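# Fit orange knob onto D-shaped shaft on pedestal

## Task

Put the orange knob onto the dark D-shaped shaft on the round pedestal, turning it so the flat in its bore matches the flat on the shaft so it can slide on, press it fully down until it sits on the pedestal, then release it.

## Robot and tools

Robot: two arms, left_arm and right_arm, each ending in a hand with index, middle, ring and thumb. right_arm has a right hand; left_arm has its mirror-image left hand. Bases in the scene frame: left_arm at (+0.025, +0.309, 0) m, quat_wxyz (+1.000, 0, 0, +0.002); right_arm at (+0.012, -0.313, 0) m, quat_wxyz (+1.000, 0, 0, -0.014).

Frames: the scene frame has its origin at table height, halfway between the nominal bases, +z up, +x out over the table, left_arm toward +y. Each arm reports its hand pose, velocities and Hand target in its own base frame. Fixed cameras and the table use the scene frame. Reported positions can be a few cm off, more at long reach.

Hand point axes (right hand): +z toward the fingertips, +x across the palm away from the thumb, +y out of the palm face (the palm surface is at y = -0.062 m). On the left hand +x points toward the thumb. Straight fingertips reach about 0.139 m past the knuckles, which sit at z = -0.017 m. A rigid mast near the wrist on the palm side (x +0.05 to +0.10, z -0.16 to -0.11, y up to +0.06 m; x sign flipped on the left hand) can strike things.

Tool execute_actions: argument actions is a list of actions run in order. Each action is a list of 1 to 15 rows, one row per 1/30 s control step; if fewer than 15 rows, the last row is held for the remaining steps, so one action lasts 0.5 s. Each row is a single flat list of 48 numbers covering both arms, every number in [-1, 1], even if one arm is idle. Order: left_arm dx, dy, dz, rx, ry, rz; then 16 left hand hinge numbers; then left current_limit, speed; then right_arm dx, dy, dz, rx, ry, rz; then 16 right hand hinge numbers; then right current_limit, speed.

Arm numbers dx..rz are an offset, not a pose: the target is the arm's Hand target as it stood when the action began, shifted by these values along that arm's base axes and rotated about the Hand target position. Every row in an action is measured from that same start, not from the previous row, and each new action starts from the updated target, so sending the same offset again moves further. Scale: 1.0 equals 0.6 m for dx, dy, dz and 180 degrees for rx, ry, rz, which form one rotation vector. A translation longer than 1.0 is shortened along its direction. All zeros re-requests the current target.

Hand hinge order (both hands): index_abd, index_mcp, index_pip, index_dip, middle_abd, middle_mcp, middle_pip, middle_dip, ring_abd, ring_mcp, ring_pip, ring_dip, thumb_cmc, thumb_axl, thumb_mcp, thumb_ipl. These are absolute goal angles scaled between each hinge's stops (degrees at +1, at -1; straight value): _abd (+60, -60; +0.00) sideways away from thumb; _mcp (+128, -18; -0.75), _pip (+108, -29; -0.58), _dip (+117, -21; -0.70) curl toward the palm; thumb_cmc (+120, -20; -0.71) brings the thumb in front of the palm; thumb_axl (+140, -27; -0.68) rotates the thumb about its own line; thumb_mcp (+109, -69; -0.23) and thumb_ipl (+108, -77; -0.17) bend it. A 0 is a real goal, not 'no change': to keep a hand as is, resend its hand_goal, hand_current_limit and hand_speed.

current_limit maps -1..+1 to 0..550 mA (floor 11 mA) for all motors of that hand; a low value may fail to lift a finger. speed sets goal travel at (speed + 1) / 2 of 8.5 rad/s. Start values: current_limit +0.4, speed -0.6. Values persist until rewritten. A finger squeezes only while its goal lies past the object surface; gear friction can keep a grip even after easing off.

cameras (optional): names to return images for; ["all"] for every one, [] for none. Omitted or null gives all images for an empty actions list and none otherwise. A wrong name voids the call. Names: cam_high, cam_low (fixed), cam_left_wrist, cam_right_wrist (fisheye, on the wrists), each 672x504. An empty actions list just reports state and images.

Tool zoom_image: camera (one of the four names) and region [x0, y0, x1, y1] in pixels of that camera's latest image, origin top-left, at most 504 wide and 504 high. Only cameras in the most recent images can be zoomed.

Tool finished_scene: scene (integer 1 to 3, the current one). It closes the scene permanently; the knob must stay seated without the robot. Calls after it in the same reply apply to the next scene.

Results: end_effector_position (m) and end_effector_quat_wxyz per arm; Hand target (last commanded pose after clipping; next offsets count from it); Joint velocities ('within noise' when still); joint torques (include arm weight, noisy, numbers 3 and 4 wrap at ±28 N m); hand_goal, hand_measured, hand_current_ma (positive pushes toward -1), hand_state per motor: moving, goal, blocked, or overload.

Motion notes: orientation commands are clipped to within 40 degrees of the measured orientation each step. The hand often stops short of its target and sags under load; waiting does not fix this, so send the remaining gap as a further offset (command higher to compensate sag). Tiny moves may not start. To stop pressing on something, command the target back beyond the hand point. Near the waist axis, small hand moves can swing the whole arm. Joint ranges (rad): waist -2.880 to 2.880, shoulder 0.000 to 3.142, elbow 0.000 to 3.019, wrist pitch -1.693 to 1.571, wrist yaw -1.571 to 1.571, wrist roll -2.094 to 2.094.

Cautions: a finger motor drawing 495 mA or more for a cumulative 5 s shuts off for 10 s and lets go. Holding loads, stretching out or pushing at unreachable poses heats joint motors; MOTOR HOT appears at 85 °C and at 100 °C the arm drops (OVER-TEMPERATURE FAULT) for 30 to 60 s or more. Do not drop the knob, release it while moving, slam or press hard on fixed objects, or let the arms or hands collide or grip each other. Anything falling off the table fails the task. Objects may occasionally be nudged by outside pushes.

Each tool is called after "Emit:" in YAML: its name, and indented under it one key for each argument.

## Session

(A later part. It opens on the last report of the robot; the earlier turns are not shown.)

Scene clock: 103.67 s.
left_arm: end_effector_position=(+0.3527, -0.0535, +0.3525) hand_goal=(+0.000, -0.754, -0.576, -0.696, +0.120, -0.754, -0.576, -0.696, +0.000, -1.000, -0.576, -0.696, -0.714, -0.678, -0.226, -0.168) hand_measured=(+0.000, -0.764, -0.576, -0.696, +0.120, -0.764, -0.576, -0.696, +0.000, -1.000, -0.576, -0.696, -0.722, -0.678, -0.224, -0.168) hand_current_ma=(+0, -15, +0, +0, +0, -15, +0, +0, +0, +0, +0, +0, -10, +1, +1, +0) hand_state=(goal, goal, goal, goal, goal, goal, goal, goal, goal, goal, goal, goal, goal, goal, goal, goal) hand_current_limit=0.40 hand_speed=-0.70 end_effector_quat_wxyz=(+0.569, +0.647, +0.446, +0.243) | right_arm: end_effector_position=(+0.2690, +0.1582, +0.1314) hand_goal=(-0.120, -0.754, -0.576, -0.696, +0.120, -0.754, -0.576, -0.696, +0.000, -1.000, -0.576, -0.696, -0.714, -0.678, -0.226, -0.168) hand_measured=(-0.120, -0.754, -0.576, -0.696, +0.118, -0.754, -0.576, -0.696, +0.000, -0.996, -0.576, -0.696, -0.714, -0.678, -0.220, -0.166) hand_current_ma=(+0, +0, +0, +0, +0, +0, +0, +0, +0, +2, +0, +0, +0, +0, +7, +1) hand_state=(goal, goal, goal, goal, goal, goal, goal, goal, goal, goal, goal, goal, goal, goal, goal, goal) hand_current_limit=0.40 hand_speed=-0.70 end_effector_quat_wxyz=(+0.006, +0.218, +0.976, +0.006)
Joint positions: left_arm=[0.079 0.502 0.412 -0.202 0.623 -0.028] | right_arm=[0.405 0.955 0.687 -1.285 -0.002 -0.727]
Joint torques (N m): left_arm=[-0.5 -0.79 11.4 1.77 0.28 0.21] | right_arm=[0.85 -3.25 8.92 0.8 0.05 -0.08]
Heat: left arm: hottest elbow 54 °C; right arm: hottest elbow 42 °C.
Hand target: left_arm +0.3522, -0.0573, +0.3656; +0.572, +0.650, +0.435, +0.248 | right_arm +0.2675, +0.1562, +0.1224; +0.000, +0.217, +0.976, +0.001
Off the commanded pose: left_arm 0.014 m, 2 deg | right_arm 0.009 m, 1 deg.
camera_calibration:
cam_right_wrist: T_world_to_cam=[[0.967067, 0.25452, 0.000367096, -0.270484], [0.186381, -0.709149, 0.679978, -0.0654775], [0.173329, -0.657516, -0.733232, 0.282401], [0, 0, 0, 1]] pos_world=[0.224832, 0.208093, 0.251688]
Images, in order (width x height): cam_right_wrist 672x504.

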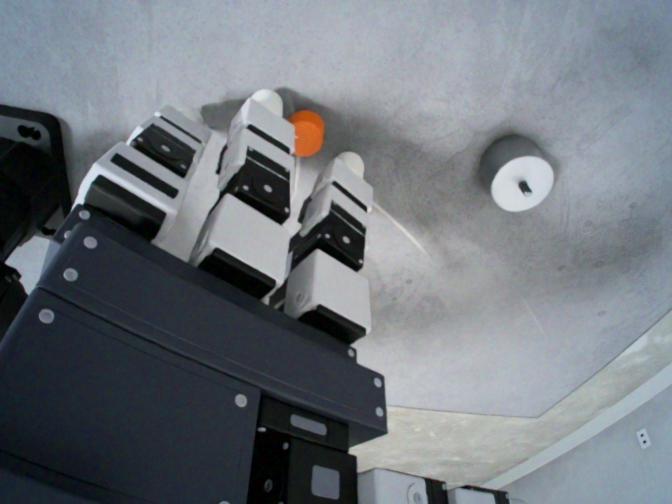

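Emit:
execute_actions:
  actions:
    - [[0,0,0,0,0,0,0,-0.754,-0.576,-0.696,0.12,-0.754,-0.576,-0.696,0,-1,-0.576,-0.696,-0.714,-0.678,-0.226,-0.168,0.4,-0.7,-0.008,-0.004,-0.009,0,0.003,0,-0.12,-0.754,-0.576,-0.696,0.12,-0.754,-0.576,-0.696,0,-1,-0.576,-0.696,-0.714,-0.678,-0.226,-0.168,0.4,-0.7]]
  cameras: ["cam_right_wrist"]

Emit:
zoom_image:
  camera: "cam_right_wrist"
  region: [240, 60, 380, 200]

Scene clock: 106.23 s.
left_arm: end_effector_position=(+0.3527, -0.0535, +0.3525) hand_goal=(+0.000, -0.754, -0.576, -0.696, +0.120, -0.754, -0.576, -0.696, +0.000, -1.000, -0.576, -0.696, -0.714, -0.678, -0.226, -0.168) hand_measured=(+0.000, -0.764, -0.576, -0.696, +0.120, -0.764, -0.576, -0.696, +0.000, -1.000, -0.576, -0.696, -0.722, -0.678, -0.224, -0.168) hand_current_ma=(+0, -15, +0, +0, +0, -15, +0, +0, +0, +0, +0, +0, -10, +1, +1, +0) hand_state=(goal, goal, goal, goal, goal, goal, goal, goal, goal, goal, goal, goal, goal, goal, goal, goal) hand_current_limit=0.40 hand_speed=-0.70 end_effector_quat_wxyz=(+0.569, +0.647, +0.446, +0.243) | right_arm: end_effector_position=(+0.2657, +0.1567, +0.1260) hand_goal=(-0.120, -0.754, -0.576, -0.696, +0.120, -0.754, -0.576, -0.696, +0.000, -1.000, -0.576, -0.696, -0.714, -0.678, -0.226, -0.168) hand_measured=(-0.120, -0.752, -0.576, -0.696, +0.118, -0.754, -0.576, -0.696, +0.000, -0.996, -0.576, -0.696, -0.714, -0.678, -0.220, -0.166) hand_current_ma=(+0, +1, +0, +0, +0, +0, +0, +0, +0, +2, +0, +0, +0, +0, +7, +1) hand_state=(goal, goal, goal, goal, goal, goal, goal, goal, goal, goal, goal, goal, goal, goal, goal, goal) hand_current_limit=0.40 hand_speed=-0.70 end_effector_quat_wxyz=(+0.002, +0.217, +0.976, +0.003)
Joint positions: left_arm=[0.079 0.502 0.412 -0.202 0.623 -0.028] | right_arm=[0.404 0.955 0.674 -1.282 -0.003 -0.729]
Joint torques (N m): left_arm=[-0.5 -0.73 11.38 1.76 0.28 0.2] | right_arm=[0.62 -3.66 8.53 0.75 -0.1 -0.11]
Heat: left arm: hottest elbow 54 °C; right arm: hottest elbow 42 °C.
Hand target: left_arm +0.3522, -0.0573, +0.3656; +0.572, +0.650, +0.435, +0.248 | right_arm +0.2628, +0.1539, +0.1171; -0.005, +0.217, +0.976, +0.000
Off the commanded pose: left_arm 0.014 m, 2 deg | right_arm 0.010 m, 1 deg.
camera_calibration:
cam_right_wrist: T_world_to_cam=[[0.966831, 0.25527, -0.00866829, -0.265829], [0.1927, -0.706732, 0.680733, -0.0645133], [0.167645, -0.659824, -0.732481, 0.279818], [0, 0, 0, 1]] pos_world=[0.222534, 0.206896, 0.246574]
Images, in order (width x height): cam_right_wrist 672x504.

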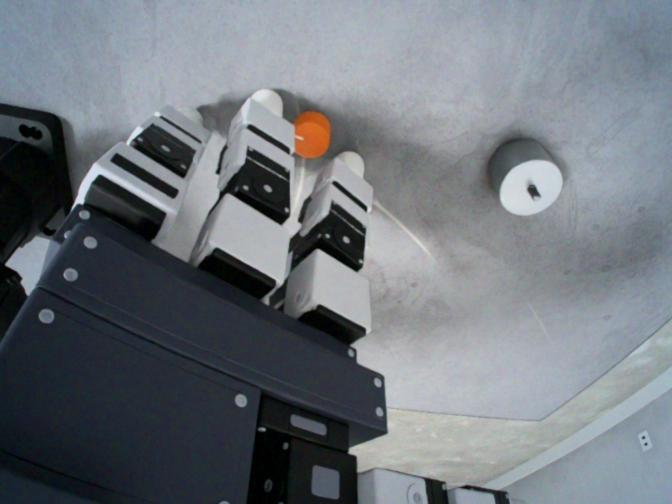

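Scaled by 3.600 from the camera's 672x504 image, which has a finer 960x720 frame.

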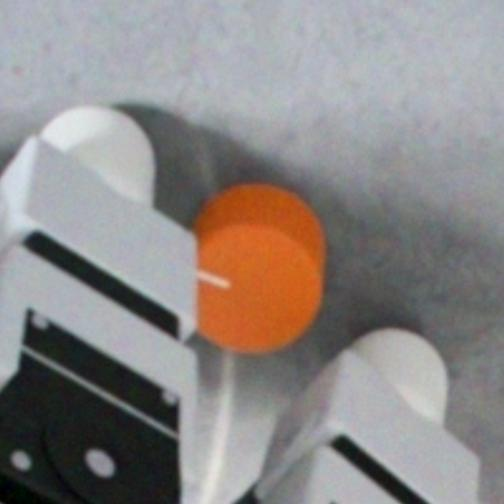

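Emit:
execute_actions:
  actions:
    - [[0,0,0,0,0,0,0,-0.754,-0.576,-0.696,0.12,-0.754,-0.576,-0.696,0,-1,-0.576,-0.696,-0.714,-0.678,-0.226,-0.168,0.4,-0.7,0,0,0,0,0,0,0,-0.754,-0.576,-0.696,0,-0.754,-0.576,-0.696,0,-1,-0.576,-0.696,-0.714,-0.678,-0.226,-0.168,0.4,-0.8]]
    - [[0,0,0,0,0,0,0,-0.754,-0.576,-0.696,0.12,-0.754,-0.576,-0.696,0,-1,-0.576,-0.696,-0.714,-0.678,-0.226,-0.168,0.4,-0.7,0,0,0,0,0,0,0.1,-0.754,-0.576,-0.696,-0.1,-0.754,-0.576,-0.696,0,-1,-0.576,-0.696,-0.714,-0.678,-0.226,-0.168,0.4,-0.8]]
  cameras: ["cam_right_wrist"]

Emit:
zoom_image:
  camera: "cam_right_wrist"
  region: [240, 60, 380, 200]

Scene clock: 109.77 s.
left_arm: end_effector_position=(+0.3527, -0.0535, +0.3525) hand_goal=(+0.000, -0.754, -0.576, -0.696, +0.120, -0.754, -0.576, -0.696, +0.000, -1.000, -0.576, -0.696, -0.714, -0.678, -0.226, -0.168) hand_measured=(+0.000, -0.764, -0.576, -0.696, +0.120, -0.764, -0.576, -0.696, +0.000, -1.000, -0.576, -0.696, -0.722, -0.678, -0.224, -0.168) hand_current_ma=(+0, -15, +0, +0, +0, -15, +0, +0, +0, +0, +0, +0, -10, +1, +1, +0) hand_state=(goal, goal, goal, goal, goal, goal, goal, goal, goal, goal, goal, goal, goal, goal, goal, goal) hand_current_limit=0.40 hand_speed=-0.70 end_effector_quat_wxyz=(+0.569, +0.647, +0.446, +0.243) | right_arm: end_effector_position=(+0.2679, +0.1561, +0.1265) hand_goal=(+0.100, -0.754, -0.576, -0.696, -0.100, -0.754, -0.576, -0.696, +0.000, -1.000, -0.576, -0.696, -0.714, -0.678, -0.226, -0.168) hand_measured=(-0.022, -0.752, -0.576, -0.696, -0.032, -0.754, -0.576, -0.696, +0.000, -0.996, -0.576, -0.696, -0.714, -0.678, -0.220, -0.166) hand_current_ma=(-322, +0, +0, +0, +139, +0, +0, +0, +0, +2, +0, +0, +0, +0, +7, +1) hand_state=(blocked, goal, goal, goal, blocked, goal, goal, goal, goal, goal, goal, goal, goal, goal, goal, goal) hand_current_limit=0.40 hand_speed=-0.80 end_effector_quat_wxyz=(+0.006, +0.219, +0.976, +0.004)
Joint positions: left_arm=[0.079 0.502 0.412 -0.202 0.623 -0.028] | right_arm=[0.401 0.955 0.674 -1.275 0 -0.729]
Joint torques (N m): left_arm=[-0.56 -0.91 11.43 1.8 0.28 0.21] | right_arm=[0.85 -3.66 8.55 0.51 -0.2 -0.1]
Heat: left arm: hottest elbow 54 °C; right arm: hottest elbow 42 °C.
Hand target: left_arm +0.3522, -0.0573, +0.3656; +0.572, +0.650, +0.435, +0.248 | right_arm +0.2628, +0.1538, +0.1171; -0.005, +0.217, +0.976, +0.000
Off the commanded pose: left_arm 0.014 m, 2 deg | right_arm 0.011 m, 1 deg.
camera_calibration:
cam_right_wrist: T_world_to_cam=[[0.967655, 0.252273, -0.00160198, -0.268456], [0.185644, -0.707755, 0.68163, -0.063666], [0.170823, -0.65988, -0.731696, 0.278422], [0, 0, 0, 1]] pos_world=[0.22403, 0.206389, 0.246687]
Images, in order (width x height): cam_right_wrist 672x504.

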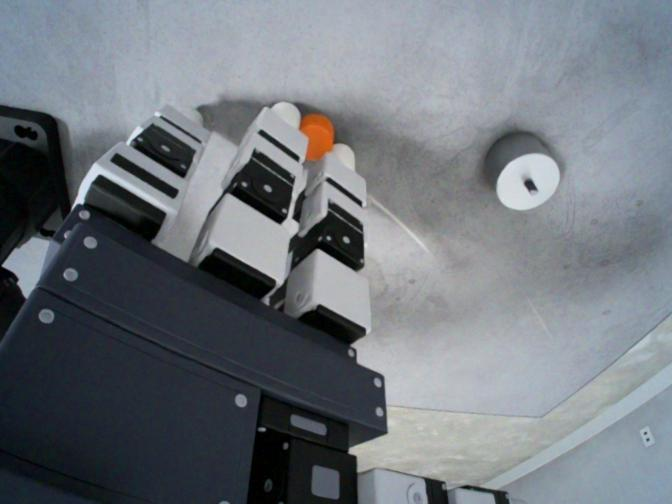

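Scaled by 3.600 from the camera's 672x504 image, which has a finer 960x720 frame.

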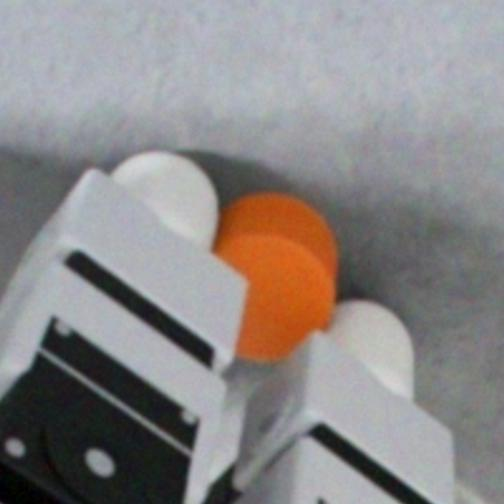

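Emit:
execute_actions:
  actions:
    - [[0,0,0,0,0,0,0,-0.754,-0.576,-0.696,0.12,-0.754,-0.576,-0.696,0,-1,-0.576,-0.696,-0.714,-0.678,-0.226,-0.168,0.4,-0.7,0,0,0,0,0,0,0.14,-0.754,-0.576,-0.696,-0.14,-0.754,-0.576,-0.696,0,-1,-0.576,-0.696,-0.714,-0.678,-0.226,-0.168,0.4,-0.8]]
    - [[0,0,0,0,0,0,0,-0.754,-0.576,-0.696,0.12,-0.754,-0.576,-0.696,0,-1,-0.576,-0.696,-0.714,-0.678,-0.226,-0.168,0.4,-0.7,0,0,0.163,0,-0.004,0,0.14,-0.754,-0.576,-0.696,-0.14,-0.754,-0.576,-0.696,0,-1,-0.576,-0.696,-0.714,-0.678,-0.226,-0.168,0.4,-0.8]]
    - [[0,0,0,0,0,0,0,-0.754,-0.576,-0.696,0.12,-0.754,-0.576,-0.696,0,-1,-0.576,-0.696,-0.714,-0.678,-0.226,-0.168,0.4,-0.7,0.130,-0.014,0,0,0,-0.1247,0.14,-0.754,-0.576,-0.696,-0.14,-0.754,-0.576,-0.696,0,-1,-0.576,-0.696,-0.714,-0.678,-0.226,-0.168,0.4,-0.8]]
  cameras: ["cam_right_wrist"]

Scene clock: 116.77 s.
left_arm: end_effector_position=(+0.3527, -0.0535, +0.3525) hand_goal=(+0.000, -0.754, -0.576, -0.696, +0.120, -0.754, -0.576, -0.696, +0.000, -1.000, -0.576, -0.696, -0.714, -0.678, -0.226, -0.168) hand_measured=(+0.000, -0.764, -0.576, -0.696, +0.120, -0.764, -0.576, -0.696, +0.000, -1.000, -0.576, -0.696, -0.722, -0.678, -0.224, -0.168) hand_current_ma=(+0, -15, +0, +0, +0, -15, +0, +0, +0, +0, +0, +0, -10, +1, +1, +0) hand_state=(goal, goal, goal, goal, goal, goal, goal, goal, goal, goal, goal, goal, goal, goal, goal, goal) hand_current_limit=0.40 hand_speed=-0.70 end_effector_quat_wxyz=(+0.569, +0.647, +0.446, +0.243) | right_arm: end_effector_position=(+0.3260, +0.1380, +0.1903) hand_goal=(+0.140, -0.754, -0.576, -0.696, -0.140, -0.754, -0.576, -0.696, +0.000, -1.000, -0.576, -0.696, -0.714, -0.678, -0.226, -0.168) hand_measured=(-0.022, -0.752, -0.574, -0.696, -0.036, -0.754, -0.576, -0.696, +0.000, -0.996, -0.574, -0.696, -0.714, -0.678, -0.220, -0.166) hand_current_ma=(-385, +1, +1, +0, +255, +0, +0, +0, +0, +3, +1, +0, +0, +0, +7, +1) hand_state=(blocked, goal, goal, goal, blocked, goal, goal, goal, goal, goal, goal, goal, goal, goal, goal, goal) hand_current_limit=0.40 hand_speed=-0.80 end_effector_quat_wxyz=(-0.019, +0.401, +0.916, -0.017)
Joint positions: left_arm=[0.079 0.502 0.412 -0.202 0.623 -0.028] | right_arm=[0.372 1.074 0.933 -1.48 -0.003 -0.373]
Joint torques (N m): left_arm=[-0.5 -0.79 11.37 1.76 0.28 0.2] | right_arm=[2.14 -6.77 14.67 0.35 0.17 0.13]
Heat: left arm: hottest elbow 55 °C; right arm: hottest elbow 42 °C.
Hand target: left_arm +0.3522, -0.0573, +0.3656; +0.572, +0.650, +0.435, +0.248 | right_arm +0.3409, +0.1454, +0.2151; +0.002, +0.402, +0.915, +0.001
Off the commanded pose: left_arm 0.014 m, 2 deg | right_arm 0.030 m, 3 deg.
camera_calibration:
cam_right_wrist: T_world_to_cam=[[0.989765, -0.128674, -0.0617126, -0.263184], [-0.0493701, -0.714477, 0.697915, -0.0564129], [-0.133896, -0.687725, -0.713517, 0.403046], [0, 0, 0, 1]] pos_world=[0.311671, 0.203014, 0.31071]
Images, in order (width x height): cam_right_wrist 672x504.

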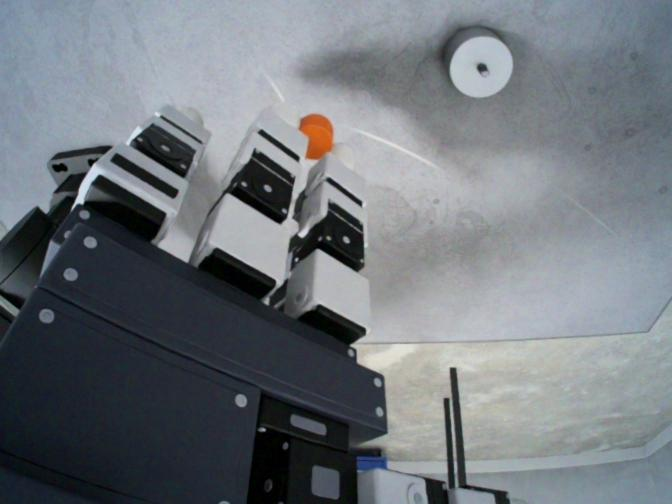

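Emit:
execute_actions:
  actions:
    - [[0,0,0,0,0,0,0,-0.754,-0.576,-0.696,0.12,-0.754,-0.576,-0.696,0,-1,-0.576,-0.696,-0.714,-0.678,-0.226,-0.168,0.4,-0.7,0.109,-0.033,0.015,0,0,-0.1247,0.14,-0.754,-0.576,-0.696,-0.14,-0.754,-0.576,-0.696,0,-1,-0.576,-0.696,-0.714,-0.678,-0.226,-0.168,0.4,-0.8]]
    - [[0,0,0,0,0,0,0,-0.754,-0.576,-0.696,0.12,-0.754,-0.576,-0.696,0,-1,-0.576,-0.696,-0.714,-0.678,-0.226,-0.168,0.4,-0.7,0.091,-0.0393,0,0,-0.008,-0.1247,0.14,-0.754,-0.576,-0.696,-0.14,-0.754,-0.576,-0.696,0,-1,-0.576,-0.696,-0.714,-0.678,-0.226,-0.168,0.4,-0.8]]
  cameras: ["cam_right_wrist"]

Emit:
zoom_image:
  camera: "cam_right_wrist"
  region: [260, 60, 380, 180]

Scene clock: 120.67 s.
left_arm: end_effector_position=(+0.3527, -0.0535, +0.3525) hand_goal=(+0.000, -0.754, -0.576, -0.696, +0.120, -0.754, -0.576, -0.696, +0.000, -1.000, -0.576, -0.696, -0.714, -0.678, -0.226, -0.168) hand_measured=(+0.000, -0.764, -0.576, -0.696, +0.120, -0.764, -0.576, -0.696, +0.000, -1.000, -0.576, -0.696, -0.722, -0.678, -0.224, -0.168) hand_current_ma=(+0, -15, +0, +0, +0, -15, +0, +0, +0, +0, +0, +0, -10, +1, +1, +0) hand_state=(goal, goal, goal, goal, goal, goal, goal, goal, goal, goal, goal, goal, goal, goal, goal, goal) hand_current_limit=0.40 hand_speed=-0.70 end_effector_quat_wxyz=(+0.569, +0.647, +0.446, +0.243) | right_arm: end_effector_position=(+0.4458, +0.0993, +0.2056) hand_goal=(+0.140, -0.754, -0.576, -0.696, -0.140, -0.754, -0.576, -0.696, +0.000, -1.000, -0.576, -0.696, -0.714, -0.678, -0.226, -0.168) hand_measured=(-0.022, -0.752, -0.574, -0.696, -0.036, -0.752, -0.576, -0.696, +0.000, -0.996, -0.574, -0.696, -0.714, -0.678, -0.220, -0.166) hand_current_ma=(-385, +1, +0, +0, +255, +1, +0, +0, +0, +4, +1, +0, +0, +0, +7, +1) hand_state=(blocked, goal, goal, goal, blocked, goal, goal, goal, goal, goal, goal, goal, goal, goal, goal, goal) hand_current_limit=0.40 hand_speed=-0.80 end_effector_quat_wxyz=(+0.003, +0.717, +0.698, -0.008)
Joint positions: left_arm=[0.079 0.502 0.412 -0.202 0.623 -0.028] | right_arm=[0.338 1.358 1.196 -1.421 0.013 0.365]
Joint torques (N m): left_arm=[-0.38 -0.79 11.37 1.8 0.28 0.2] | right_arm=[1.14 -10.87 14.53 0.18 0.24 0.12]
Heat: left arm: hottest elbow 55 °C; right arm: hottest elbow 42 °C.
Hand target: left_arm +0.3522, -0.0573, +0.3656; +0.572, +0.650, +0.435, +0.248 | right_arm +0.4607, +0.1021, +0.2239; +0.012, +0.721, +0.692, +0.007
Off the commanded pose: left_arm 0.014 m, 2 deg | right_arm 0.024 m, 2 deg.
camera_calibration:
cam_right_wrist: T_world_to_cam=[[0.620545, -0.784134, -0.00755216, -0.167202], [-0.560757, -0.450461, 0.694721, 0.113658], [-0.548156, -0.426871, -0.71924, 0.5634], [0, 0, 0, 1]] pos_world=[0.476322, 0.160588, 0.324996]
Images, in order (width x height): cam_right_wrist 672x504.

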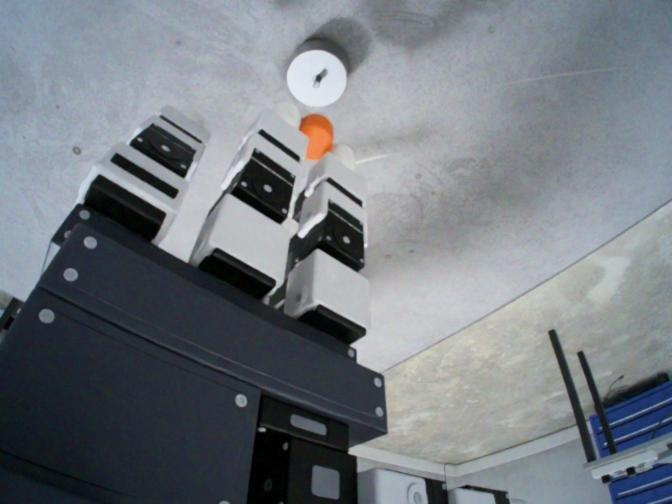

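Scaled by 4.200 from the camera's 672x504 image, which has a finer 960x720 frame.

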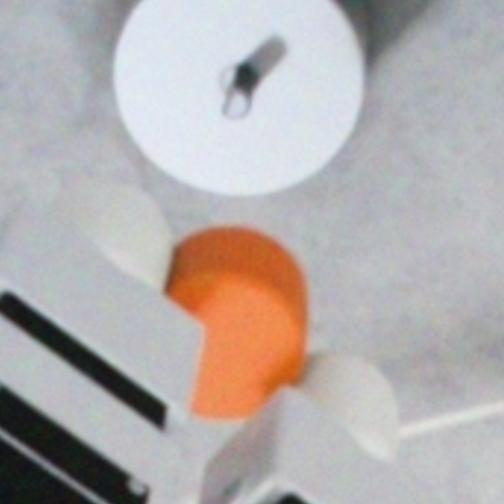

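Emit:
execute_actions:
  actions:
    - [[0,0,0,0,0,0,0,-0.754,-0.576,-0.696,0.12,-0.754,-0.576,-0.696,0,-1,-0.576,-0.696,-0.714,-0.678,-0.226,-0.168,0.4,-0.7,-0.003,0.010,-0.075,0.004,0.007,0,0.14,-0.754,-0.576,-0.696,-0.14,-0.754,-0.576,-0.696,0,-1,-0.576,-0.696,-0.714,-0.678,-0.226,-0.168,0.4,-0.8]]
  cameras: ["cam_right_wrist"]

Emit:
zoom_image:
  camera: "cam_right_wrist"
  region: [260, 60, 380, 180]

Scene clock: 128.60 s.
left_arm: end_effector_position=(+0.3527, -0.0535, +0.3525) hand_goal=(+0.000, -0.754, -0.576, -0.696, +0.120, -0.754, -0.576, -0.696, +0.000, -1.000, -0.576, -0.696, -0.714, -0.678, -0.226, -0.168) hand_measured=(+0.000, -0.764, -0.576, -0.696, +0.120, -0.764, -0.576, -0.696, +0.000, -1.000, -0.576, -0.696, -0.722, -0.678, -0.224, -0.168) hand_current_ma=(+0, -15, +0, +0, +0, -15, +0, +0, +0, +0, +0, +0, -10, +1, +1, +0) hand_state=(goal, goal, goal, goal, goal, goal, goal, goal, goal, goal, goal, goal, goal, goal, goal, goal) hand_current_limit=0.40 hand_speed=-0.70 end_effector_quat_wxyz=(+0.569, +0.647, +0.446, +0.243) | right_arm: end_effector_position=(+0.4606, +0.1062, +0.1935) hand_goal=(+0.140, -0.754, -0.576, -0.696, -0.140, -0.754, -0.576, -0.696, +0.000, -1.000, -0.576, -0.696, -0.714, -0.678, -0.226, -0.168) hand_measured=(-0.022, -0.754, -0.576, -0.696, -0.036, -0.754, -0.576, -0.696, +0.000, -0.996, -0.574, -0.696, -0.714, -0.678, -0.220, -0.166) hand_current_ma=(-385, +0, +0, +0, +255, +0, +0, +0, +0, +2, +0, +0, +0, +0, +7, +1) hand_state=(blocked, goal, goal, goal, blocked, goal, goal, goal, goal, goal, goal, goal, goal, goal, goal, goal) hand_current_limit=0.40 hand_speed=-0.80 end_effector_quat_wxyz=(+0.006, +0.720, +0.694, +0.014)
Joint positions: left_arm=[0.079 0.502 0.412 -0.202 0.623 -0.028] | right_arm=[0.338 1.382 1.18 -1.339 0 0.374]
Joint torques (N m): left_arm=[-0.44 -0.79 11.4 1.77 0.28 0.21] | right_arm=[1.85 -10.46 8.96 0.75 -0.02 0.13]
Heat: left arm: hottest elbow 55 °C; right arm: hottest elbow 44 °C.
Hand target: left_arm +0.3522, -0.0573, +0.3656; +0.572, +0.650, +0.435, +0.248 | right_arm +0.4590, +0.1082, +0.1789; +0.000, +0.721, +0.692, +0.004
Off the commanded pose: left_arm 0.014 m, 2 deg | right_arm 0.015 m, 1 deg.
camera_calibration:
cam_right_wrist: T_world_to_cam=[[0.61396, -0.789312, -0.00635241, -0.167745], [-0.588909, -0.463407, 0.662148, 0.15409], [-0.525585, -0.402791, -0.749346, 0.558549], [0, 0, 0, 1]] pos_world=[0.487298, 0.163982, 0.31545]
Images, in order (width x height): cam_right_wrist 672x504.

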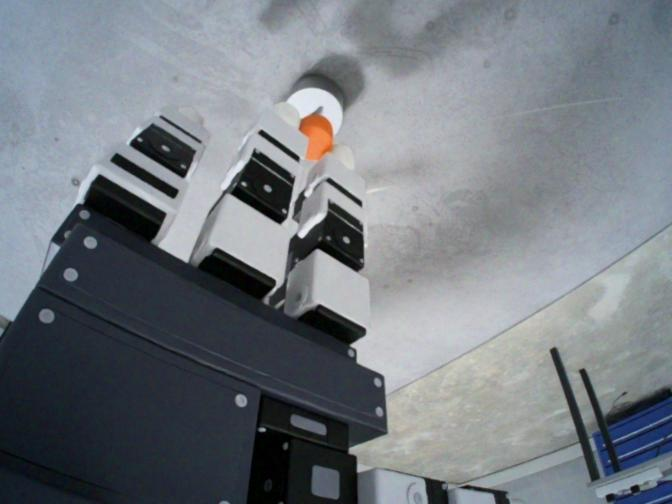

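Scaled by 4.200 from the camera's 672x504 image, which has a finer 960x720 frame.

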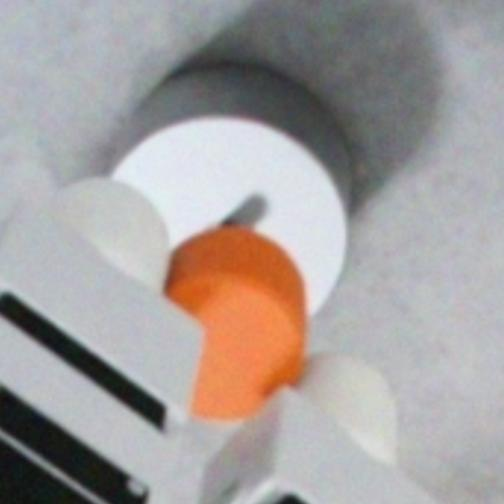

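Emit:
execute_actions:
  actions:
    - [[0,0,0,0,0,0,0,-0.754,-0.576,-0.696,0.12,-0.754,-0.576,-0.696,0,-1,-0.576,-0.696,-0.714,-0.678,-0.226,-0.168,0.4,-0.7,-0.003,-0.002,-0.026,-0.003,0.006,0,0.14,-0.754,-0.576,-0.696,-0.14,-0.754,-0.576,-0.696,0,-1,-0.576,-0.696,-0.714,-0.678,-0.226,-0.168,0.4,-0.8]]
  cameras: ["cam_right_wrist"]

Emit:
zoom_image:
  camera: "cam_right_wrist"
  region: [260, 60, 380, 180]

Scene clock: 133.03 s.
left_arm: end_effector_position=(+0.3527, -0.0535, +0.3525) hand_goal=(+0.000, -0.754, -0.576, -0.696, +0.120, -0.754, -0.576, -0.696, +0.000, -1.000, -0.576, -0.696, -0.714, -0.678, -0.226, -0.168) hand_measured=(+0.000, -0.764, -0.576, -0.696, +0.120, -0.764, -0.576, -0.696, +0.000, -1.000, -0.576, -0.696, -0.722, -0.678, -0.224, -0.168) hand_current_ma=(+0, -15, +0, +0, +0, -15, +0, +0, +0, +0, +0, +0, -10, +1, +1, +0) hand_state=(goal, goal, goal, goal, goal, goal, goal, goal, goal, goal, goal, goal, goal, goal, goal, goal) hand_current_limit=0.40 hand_speed=-0.70 end_effector_quat_wxyz=(+0.569, +0.647, +0.446, +0.243) | right_arm: end_effector_position=(+0.4587, +0.1056, +0.1778) hand_goal=(+0.140, -0.754, -0.576, -0.696, -0.140, -0.754, -0.576, -0.696, +0.000, -1.000, -0.576, -0.696, -0.714, -0.678, -0.226, -0.168) hand_measured=(-0.022, -0.754, -0.576, -0.696, -0.036, -0.754, -0.576, -0.696, +0.000, -0.996, -0.574, -0.696, -0.714, -0.678, -0.220, -0.166) hand_current_ma=(-385, +0, +0, +0, +255, +0, +0, +0, +0, +2, +0, +0, +0, +0, +7, +1) hand_state=(blocked, goal, goal, goal, blocked, goal, goal, goal, goal, goal, goal, goal, goal, goal, goal, goal) hand_current_limit=0.40 hand_speed=-0.80 end_effector_quat_wxyz=(+0.002, +0.720, +0.694, +0.005)
Joint positions: left_arm=[0.079 0.502 0.412 -0.202 0.623 -0.028] | right_arm=[0.338 1.398 1.158 -1.321 0 0.374]
Joint torques (N m): left_arm=[-0.56 -0.73 11.38 1.76 0.28 0.2] | right_arm=[1.85 -10.4 8.95 0.69 0.09 0.13]
Heat: left arm: hottest elbow 56 °C; right arm: hottest elbow 44 °C.
Hand target: left_arm +0.3522, -0.0573, +0.3656; +0.572, +0.650, +0.435, +0.248 | right_arm +0.4572, +0.1070, +0.1633; -0.003, +0.721, +0.692, -0.006
Off the commanded pose: left_arm 0.014 m, 2 deg | right_arm 0.015 m, 1 deg.
camera_calibration:
cam_right_wrist: T_world_to_cam=[[0.613812, -0.78935, -0.0127191, -0.165959], [-0.576104, -0.458887, 0.676407, 0.154225], [-0.539758, -0.407859, -0.736418, 0.550217], [0, 0, 0, 1]] pos_world=[0.487701, 0.164183, 0.29876]
Images, in order (width x height): cam_right_wrist 672x504.

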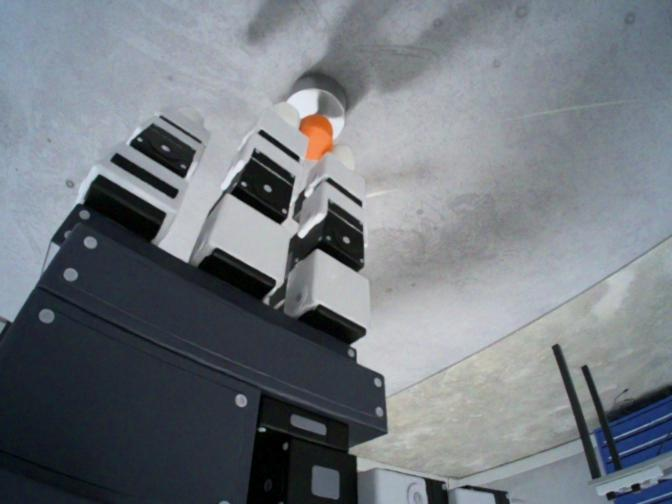

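Scaled by 4.200 from the camera's 672x504 image, which has a finer 960x720 frame.

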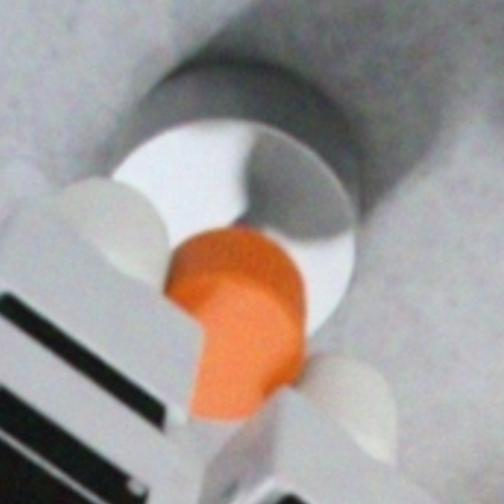

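Emit:
execute_actions:
  actions:
    - [[0,0,0,0,0,0,0,-0.754,-0.576,-0.696,0.12,-0.754,-0.576,-0.696,0,-1,-0.576,-0.696,-0.714,-0.678,-0.226,-0.168,0.4,-0.7,-0.002,0.002,-0.018,0,0.001,0,0.14,-0.754,-0.576,-0.696,-0.14,-0.754,-0.576,-0.696,0,-1,-0.576,-0.696,-0.714,-0.678,-0.226,-0.168,0.4,-0.8]]
  cameras: ["cam_right_wrist"]

Emit:
zoom_image:
  camera: "cam_right_wrist"
  region: [260, 60, 380, 180]

Scene clock: 137.70 s.
left_arm: end_effector_position=(+0.3527, -0.0535, +0.3525) hand_goal=(+0.000, -0.754, -0.576, -0.696, +0.120, -0.754, -0.576, -0.696, +0.000, -1.000, -0.576, -0.696, -0.714, -0.678, -0.226, -0.168) hand_measured=(+0.000, -0.764, -0.576, -0.696, +0.120, -0.764, -0.576, -0.696, +0.000, -1.000, -0.576, -0.696, -0.722, -0.678, -0.224, -0.168) hand_current_ma=(+0, -15, +0, +0, +0, -15, +0, +0, +0, +0, +0, +0, -10, +1, +1, +0) hand_state=(goal, goal, goal, goal, goal, goal, goal, goal, goal, goal, goal, goal, goal, goal, goal, goal) hand_current_limit=0.40 hand_speed=-0.70 end_effector_quat_wxyz=(+0.569, +0.647, +0.446, +0.243) | right_arm: end_effector_position=(+0.4585, +0.1058, +0.1693) hand_goal=(+0.140, -0.754, -0.576, -0.696, -0.140, -0.754, -0.576, -0.696, +0.000, -1.000, -0.576, -0.696, -0.714, -0.678, -0.226, -0.168) hand_measured=(-0.022, -0.754, -0.576, -0.696, -0.036, -0.754, -0.576, -0.696, +0.000, -0.996, -0.574, -0.696, -0.714, -0.678, -0.220, -0.166) hand_current_ma=(-385, +0, +0, +0, +255, +0, +0, +0, +0, +2, +0, +0, +0, +0, +7, +1) hand_state=(blocked, goal, goal, goal, blocked, goal, goal, goal, goal, goal, goal, goal, goal, goal, goal, goal) hand_current_limit=0.40 hand_speed=-0.80 end_effector_quat_wxyz=(+0.002, +0.720, +0.694, +0.005)
Joint positions: left_arm=[0.079 0.502 0.412 -0.202 0.623 -0.028] | right_arm=[0.339 1.402 1.139 -1.297 0 0.377]
Joint torques (N m): left_arm=[-0.5 -0.85 11.37 1.8 0.28 0.2] | right_arm=[2.08 -10.17 8.73 0.7 0.05 0.14]
Heat: left arm: hottest elbow 56 °C; right arm: hottest elbow 43 °C.
Hand target: left_arm +0.3522, -0.0573, +0.3656; +0.572, +0.650, +0.435, +0.248 | right_arm +0.4560, +0.1082, +0.1526; -0.004, +0.721, +0.692, -0.008
Off the commanded pose: left_arm 0.014 m, 2 deg | right_arm 0.017 m, 2 deg.
camera_calibration:
cam_right_wrist: T_world_to_cam=[[0.6123, -0.790531, -0.0122721, -0.164999], [-0.577988, -0.45816, 0.675292, 0.1609], [-0.539461, -0.406388, -0.737449, 0.54382], [0, 0, 0, 1]] pos_world=[0.487397, 0.164283, 0.290359]
Images, in order (width x height): cam_right_wrist 672x504.

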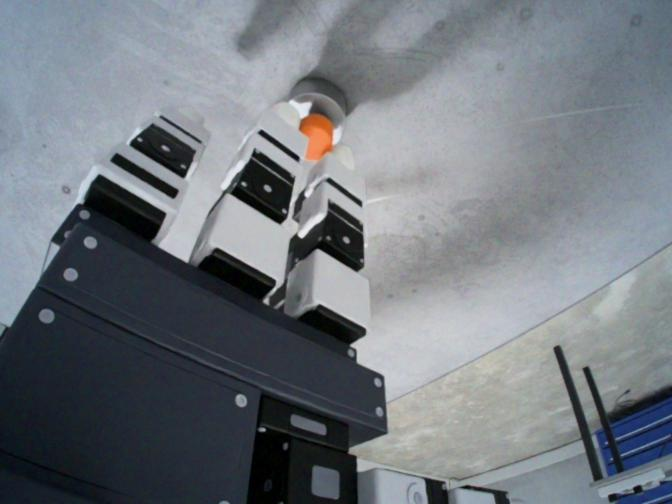

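Scaled by 4.200 from the camera's 672x504 image, which has a finer 960x720 frame.

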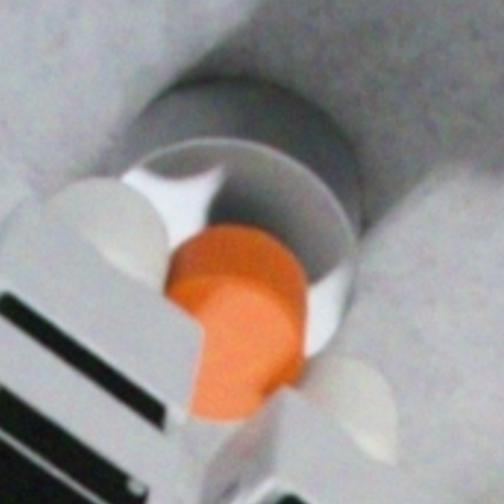

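Emit:
execute_actions:
  actions:
    - [[0,0,0,0,0,0,0,-0.754,-0.576,-0.696,0.12,-0.754,-0.576,-0.696,0,-1,-0.576,-0.696,-0.714,-0.678,-0.226,-0.168,0.4,-0.7,-0.004,0.004,-0.012,0,0.001,0,0.14,-0.754,-0.576,-0.696,-0.14,-0.754,-0.576,-0.696,0,-1,-0.576,-0.696,-0.714,-0.678,-0.226,-0.168,0.4,-0.8]]
  cameras: ["cam_right_wrist"]

Emit:
zoom_image:
  camera: "cam_right_wrist"
  region: [260, 60, 380, 180]

Scene clock: 143.40 s.
left_arm: end_effector_position=(+0.3527, -0.0535, +0.3525) hand_goal=(+0.000, -0.754, -0.576, -0.696, +0.120, -0.754, -0.576, -0.696, +0.000, -1.000, -0.576, -0.696, -0.714, -0.678, -0.226, -0.168) hand_measured=(+0.000, -0.764, -0.576, -0.696, +0.120, -0.764, -0.576, -0.696, +0.000, -1.000, -0.576, -0.696, -0.722, -0.678, -0.224, -0.168) hand_current_ma=(+0, -15, +0, +0, +0, -15, +0, +0, +0, +0, +0, +0, -10, +1, +1, +0) hand_state=(goal, goal, goal, goal, goal, goal, goal, goal, goal, goal, goal, goal, goal, goal, goal, goal) hand_current_limit=0.40 hand_speed=-0.70 end_effector_quat_wxyz=(+0.569, +0.647, +0.446, +0.243) | right_arm: end_effector_position=(+0.4591, +0.1081, +0.1680) hand_goal=(+0.140, -0.754, -0.576, -0.696, -0.140, -0.754, -0.576, -0.696, +0.000, -1.000, -0.576, -0.696, -0.714, -0.678, -0.226, -0.168) hand_measured=(-0.022, -0.754, -0.576, -0.696, -0.036, -0.754, -0.576, -0.696, +0.000, -0.996, -0.574, -0.696, -0.714, -0.678, -0.220, -0.166) hand_current_ma=(-385, +0, +0, +0, +255, +0, +0, +0, +0, +2, +0, +0, +0, +0, +7, +1) hand_state=(blocked, goal, goal, goal, blocked, goal, goal, goal, goal, goal, goal, goal, goal, goal, goal, goal) hand_current_limit=0.40 hand_speed=-0.80 end_effector_quat_wxyz=(+0.004, +0.721, +0.693, +0.009)
Joint positions: left_arm=[0.079 0.502 0.412 -0.202 0.623 -0.028] | right_arm=[0.345 1.402 1.134 -1.284 0 0.385]
Joint torques (N m): left_arm=[-0.44 -0.85 11.37 1.77 0.28 0.2] | right_arm=[2.14 -9.93 7.84 0.8 -0.01 0.12]
Heat: left arm: hottest elbow 56 °C; right arm: hottest elbow 42 °C.
Hand target: left_arm +0.3522, -0.0573, +0.3656; +0.572, +0.650, +0.435, +0.248 | right_arm +0.4536, +0.1104, +0.1452; -0.005, +0.721, +0.692, -0.009
Off the commanded pose: left_arm 0.014 m, 2 deg | right_arm 0.023 m, 2 deg.
camera_calibration:
cam_right_wrist: T_world_to_cam=[[0.610608, -0.791875, -0.00958234, -0.163175], [-0.584133, -0.458524, 0.669735, 0.166982], [-0.53474, -0.403348, -0.742538, 0.542536], [0, 0, 0, 1]] pos_world=[0.487292, 0.166182, 0.289456]
Images, in order (width x height): cam_right_wrist 672x504.

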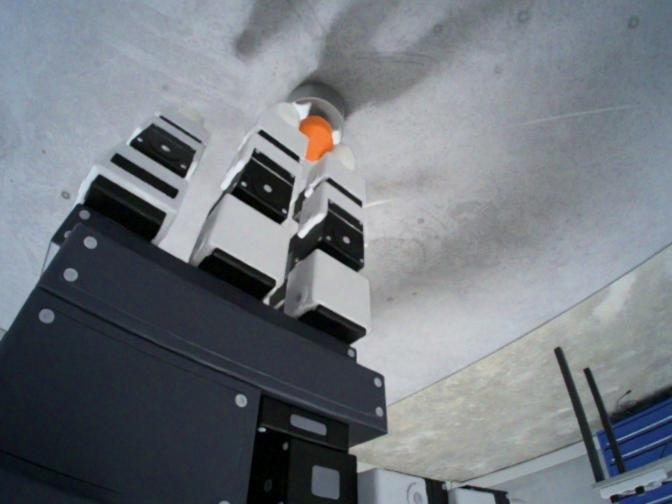

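Scaled by 4.200 from the camera's 672x504 image, which has a finer 960x720 frame.

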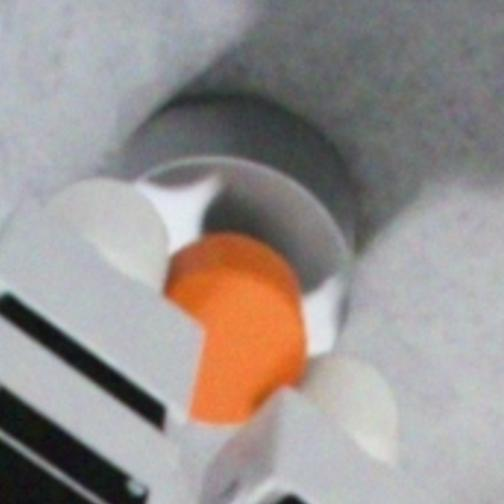

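Emit:
execute_actions:
  actions:
    - [[0,0,0,0,0,0,0,-0.754,-0.576,-0.696,0.12,-0.754,-0.576,-0.696,0,-1,-0.576,-0.696,-0.714,-0.678,-0.226,-0.168,0.4,-0.7,-0.003,-0.003,0.03,0,0.003,0,0.14,-0.754,-0.576,-0.696,-0.14,-0.754,-0.576,-0.696,0,-1,-0.576,-0.696,-0.714,-0.678,-0.226,-0.168,0.4,-0.8]]
  cameras: ["cam_right_wrist"]

Emit:
zoom_image:
  camera: "cam_right_wrist"
  region: [260, 60, 380, 180]

Scene clock: 147.40 s.
left_arm: end_effector_position=(+0.3527, -0.0535, +0.3525) hand_goal=(+0.000, -0.754, -0.576, -0.696, +0.120, -0.754, -0.576, -0.696, +0.000, -1.000, -0.576, -0.696, -0.714, -0.678, -0.226, -0.168) hand_measured=(+0.000, -0.764, -0.576, -0.696, +0.120, -0.764, -0.576, -0.696, +0.000, -1.000, -0.576, -0.696, -0.722, -0.678, -0.224, -0.168) hand_current_ma=(+0, -15, +0, +0, +0, -15, +0, +0, +0, +0, +0, +0, -10, +1, +1, +0) hand_state=(goal, goal, goal, goal, goal, goal, goal, goal, goal, goal, goal, goal, goal, goal, goal, goal) hand_current_limit=0.40 hand_speed=-0.70 end_effector_quat_wxyz=(+0.569, +0.647, +0.446, +0.243) | right_arm: end_effector_position=(+0.4502, +0.1053, +0.1653) hand_goal=(+0.140, -0.754, -0.576, -0.696, -0.140, -0.754, -0.576, -0.696, +0.000, -1.000, -0.576, -0.696, -0.714, -0.678, -0.226, -0.168) hand_measured=(-0.022, -0.750, -0.574, -0.696, -0.036, -0.750, -0.574, -0.696, +0.000, -0.996, -0.574, -0.696, -0.714, -0.678, -0.220, -0.166) hand_current_ma=(-385, +2, +1, +0, +255, +3, +1, +0, +0, +3, +0, +0, +0, +0, +7, +1) hand_state=(blocked, goal, goal, goal, blocked, goal, goal, goal, goal, goal, goal, goal, goal, goal, goal, goal) hand_current_limit=0.40 hand_speed=-0.80 end_effector_quat_wxyz=(-0.005, +0.721, +0.693, -0.008)
Joint positions: left_arm=[0.079 0.502 0.412 -0.202 0.623 -0.028] | right_arm=[0.345 1.402 1.134 -1.321 -0.003 0.385]
Joint torques (N m): left_arm=[-0.5 -0.79 11.38 1.77 0.28 0.19] | right_arm=[1.85 -10.93 10.91 0.02 -0.05 0.09]
Heat: left arm: hottest elbow 56 °C; right arm: hottest elbow 42 °C.
Hand target: left_arm +0.3522, -0.0573, +0.3656; +0.572, +0.650, +0.435, +0.248 | right_arm +0.4517, +0.1085, +0.1632; -0.009, +0.722, +0.692, -0.012
Off the commanded pose: left_arm 0.014 m, 2 deg | right_arm 0.004 m, 1 deg.
camera_calibration:
cam_right_wrist: T_world_to_cam=[[0.609695, -0.792286, -0.0235502, -0.157169], [-0.55969, -0.451362, 0.694996, 0.146426], [-0.561265, -0.410555, -0.718628, 0.543447], [0, 0, 0, 1]] pos_world=[0.482797, 0.164683, 0.285069]
Images, in order (width x height): cam_right_wrist 672x504.

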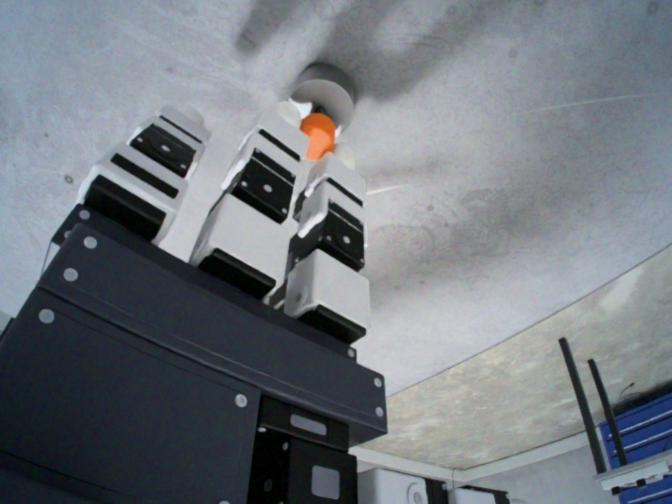

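Scaled by 4.200 from the camera's 672x504 image, which has a finer 960x720 frame.

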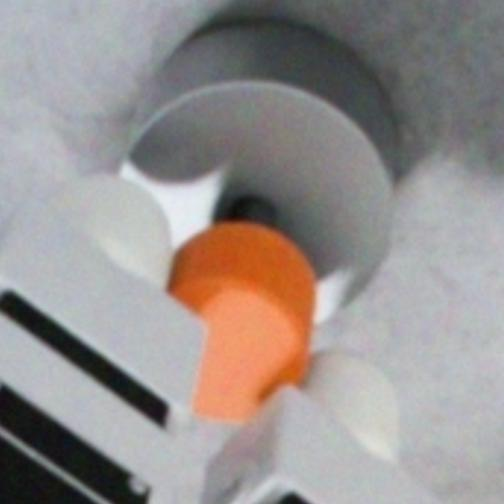

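Emit:
execute_actions:
  actions:
    - [[0,0,0,0,0,0,0,-0.754,-0.576,-0.696,0.12,-0.754,-0.576,-0.696,0,-1,-0.576,-0.696,-0.714,-0.678,-0.226,-0.168,0.4,-0.7,0,0,0.06,0,-0.004,0,0.14,-0.754,-0.576,-0.696,-0.14,-0.754,-0.576,-0.696,0,-1,-0.576,-0.696,-0.714,-0.678,-0.226,-0.168,0.4,-0.8]]
  cameras: ["cam_right_wrist"]

Emit:
zoom_image:
  camera: "cam_right_wrist"
  region: [260, 60, 380, 180]

Scene clock: 152.00 s.
left_arm: end_effector_position=(+0.3527, -0.0535, +0.3525) hand_goal=(+0.000, -0.754, -0.576, -0.696, +0.120, -0.754, -0.576, -0.696, +0.000, -1.000, -0.576, -0.696, -0.714, -0.678, -0.226, -0.168) hand_measured=(+0.000, -0.764, -0.576, -0.696, +0.120, -0.764, -0.576, -0.696, +0.000, -1.000, -0.576, -0.696, -0.722, -0.678, -0.224, -0.168) hand_current_ma=(+0, -15, +0, +0, +0, -15, +0, +0, +0, +0, +0, +0, -10, +1, +1, +0) hand_state=(goal, goal, goal, goal, goal, goal, goal, goal, goal, goal, goal, goal, goal, goal, goal, goal) hand_current_limit=0.40 hand_speed=-0.70 end_effector_quat_wxyz=(+0.569, +0.647, +0.446, +0.243) | right_arm: end_effector_position=(+0.4377, +0.1009, +0.1740) hand_goal=(+0.140, -0.754, -0.576, -0.696, -0.140, -0.754, -0.576, -0.696, +0.000, -1.000, -0.576, -0.696, -0.714, -0.678, -0.226, -0.168) hand_measured=(-0.022, -0.752, -0.574, -0.696, -0.036, -0.750, -0.574, -0.696, +0.000, -0.996, -0.574, -0.696, -0.714, -0.678, -0.220, -0.166) hand_current_ma=(-385, +2, +1, +0, +255, +3, +1, +0, +0, +4, +1, +0, +0, +0, +7, +1) hand_state=(blocked, goal, goal, goal, blocked, goal, goal, goal, goal, goal, goal, goal, goal, goal, goal, goal) hand_current_limit=0.40 hand_speed=-0.80 end_effector_quat_wxyz=(-0.015, +0.721, +0.692, -0.031)
Joint positions: left_arm=[0.079 0.502 0.412 -0.202 0.623 -0.028] | right_arm=[0.345 1.393 1.156 -1.403 -0.003 0.385]
Joint torques (N m): left_arm=[-0.5 -0.91 11.38 1.76 0.28 0.2] | right_arm=[2.02 -12.63 14.39 -0.06 0.12 0.11]
Heat: left arm: hottest elbow 57 °C; right arm: hottest elbow 42 °C.
Hand target: left_arm +0.3522, -0.0573, +0.3656; +0.572, +0.650, +0.435, +0.248 | right_arm +0.4517, +0.1086, +0.1992; -0.004, +0.722, +0.692, -0.008
Off the commanded pose: left_arm 0.014 m, 2 deg | right_arm 0.030 m, 3 deg.
camera_calibration:
cam_right_wrist: T_world_to_cam=[[0.608236, -0.792802, -0.0389112, -0.149554], [-0.525973, -0.43927, 0.728281, 0.109559], [-0.594475, -0.422501, -0.684173, 0.550596], [0, 0, 0, 1]] pos_world=[0.475905, 0.162186, 0.291094]
Images, in order (width x height): cam_right_wrist 672x504.

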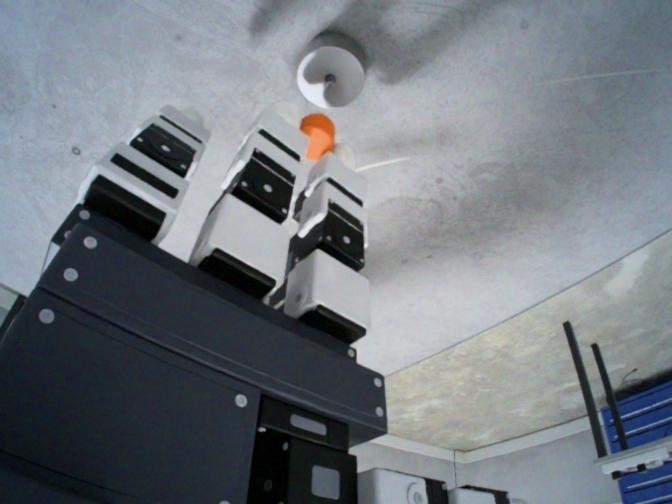

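Scaled by 4.200 from the camera's 672x504 image, which has a finer 960x720 frame.

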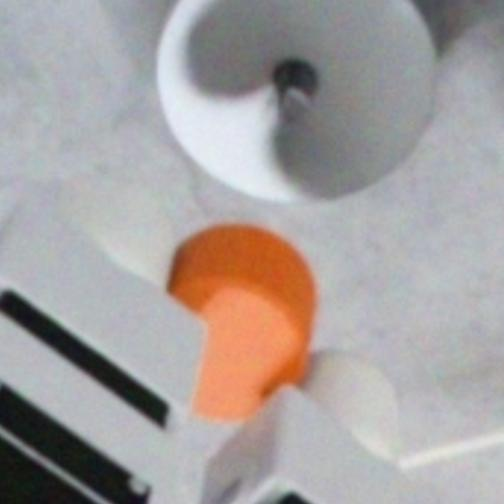

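Emit:
execute_actions:
  actions:
    - [[0,0,0,0,0,0,0,-0.754,-0.576,-0.696,0.12,-0.754,-0.576,-0.696,0,-1,-0.576,-0.696,-0.714,-0.678,-0.226,-0.168,0.4,-0.7,0.01,-0.003,0.04,0.004,-0.015,0,0.14,-0.754,-0.576,-0.696,-0.14,-0.754,-0.576,-0.696,0,-1,-0.576,-0.696,-0.714,-0.678,-0.226,-0.168,0.4,-0.8]]
  cameras: ["cam_right_wrist"]

Emit:
zoom_image:
  camera: "cam_right_wrist"
  region: [260, 60, 380, 180]

Scene clock: 162.87 s.
left_arm: end_effector_position=(+0.3527, -0.0535, +0.3525) hand_goal=(+0.000, -0.754, -0.576, -0.696, +0.120, -0.754, -0.576, -0.696, +0.000, -1.000, -0.576, -0.696, -0.714, -0.678, -0.226, -0.168) hand_measured=(+0.000, -0.764, -0.576, -0.696, +0.120, -0.764, -0.576, -0.696, +0.000, -1.000, -0.576, -0.696, -0.722, -0.678, -0.224, -0.168) hand_current_ma=(+0, -15, +0, +0, +0, -15, +0, +0, +0, +0, +0, +0, -10, +1, +1, +0) hand_state=(goal, goal, goal, goal, goal, goal, goal, goal, goal, goal, goal, goal, goal, goal, goal, goal) hand_current_limit=0.40 hand_speed=-0.70 end_effector_quat_wxyz=(+0.569, +0.647, +0.446, +0.243) | right_arm: end_effector_position=(+0.4452, +0.1031, +0.2015) hand_goal=(+0.140, -0.754, -0.576, -0.696, -0.140, -0.754, -0.576, -0.696, +0.000, -1.000, -0.576, -0.696, -0.714, -0.678, -0.226, -0.168) hand_measured=(-0.022, -0.752, -0.574, -0.696, -0.036, -0.750, -0.574, -0.696, +0.000, -0.996, -0.574, -0.696, -0.714, -0.678, -0.220, -0.166) hand_current_ma=(-385, +2, +1, +0, +255, +3, +1, +0, +0, +4, +1, +0, +0, +0, +7, +1) hand_state=(blocked, goal, goal, goal, blocked, goal, goal, goal, goal, goal, goal, goal, goal, goal, goal, goal) hand_current_limit=0.40 hand_speed=-0.80 end_effector_quat_wxyz=(-0.002, +0.721, +0.693, -0.004)
Joint positions: left_arm=[0.079 0.502 0.412 -0.202 0.623 -0.028] | right_arm=[0.345 1.362 1.19 -1.408 0 0.385]
Joint torques (N m): left_arm=[-0.38 -0.85 11.38 1.8 0.28 0.2] | right_arm=[1.32 -11.99 14.3 0.05 0.22 0.03]
Heat: left arm: hottest elbow 57 °C; right arm: hottest elbow 44 °C.
Hand target: left_arm +0.3522, -0.0573, +0.3656; +0.572, +0.650, +0.435, +0.248 | right_arm +0.4577, +0.1068, +0.2232; +0.008, +0.722, +0.692, +0.014
Off the commanded pose: left_arm 0.014 m, 2 deg | right_arm 0.025 m, 2 deg.
camera_calibration:
cam_right_wrist: T_world_to_cam=[[0.609916, -0.792252, -0.0184256, -0.15617], [-0.565777, -0.451608, 0.689889, 0.121189], [-0.554887, -0.410349, -0.723681, 0.56386], [0, 0, 0, 1]] pos_world=[0.476695, 0.162383, 0.32157]
Images, in order (width x height): cam_right_wrist 672x504.

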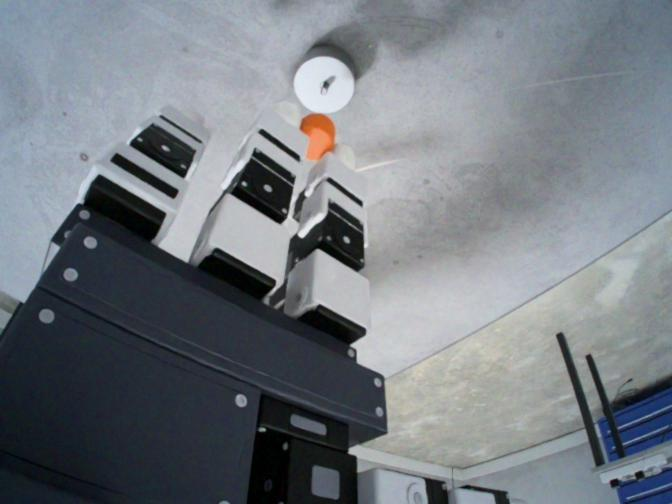

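Scaled by 4.200 from the camera's 672x504 image, which has a finer 960x720 frame.

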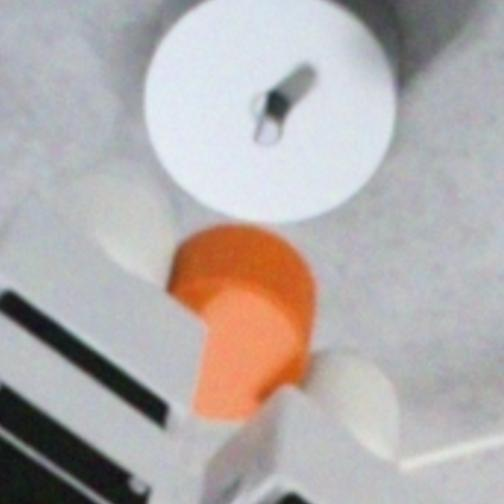

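Emit:
zoom_image:
  camera: "cam_right_wrist"
  region: [292, 106, 344, 158]

Emit:
zoom_image:
  camera: "cam_right_wrist"
  region: [286, 50, 366, 120]

Scaled by 9.692 from the camera's 672x504 image, which has a finer 960x720 frame.

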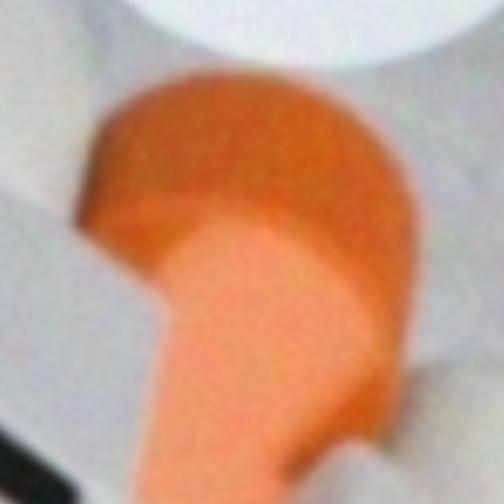

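Scaled by 6.300 from the camera's 672x504 image, which has a finer 960x720 frame.

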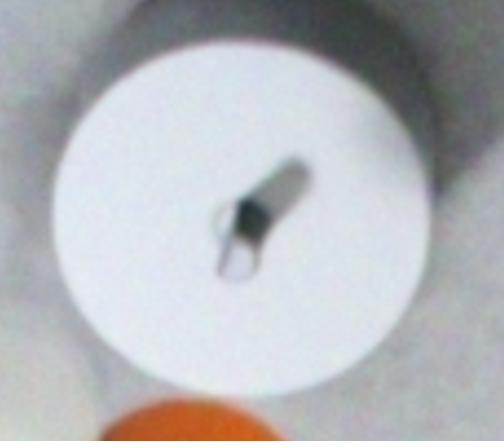

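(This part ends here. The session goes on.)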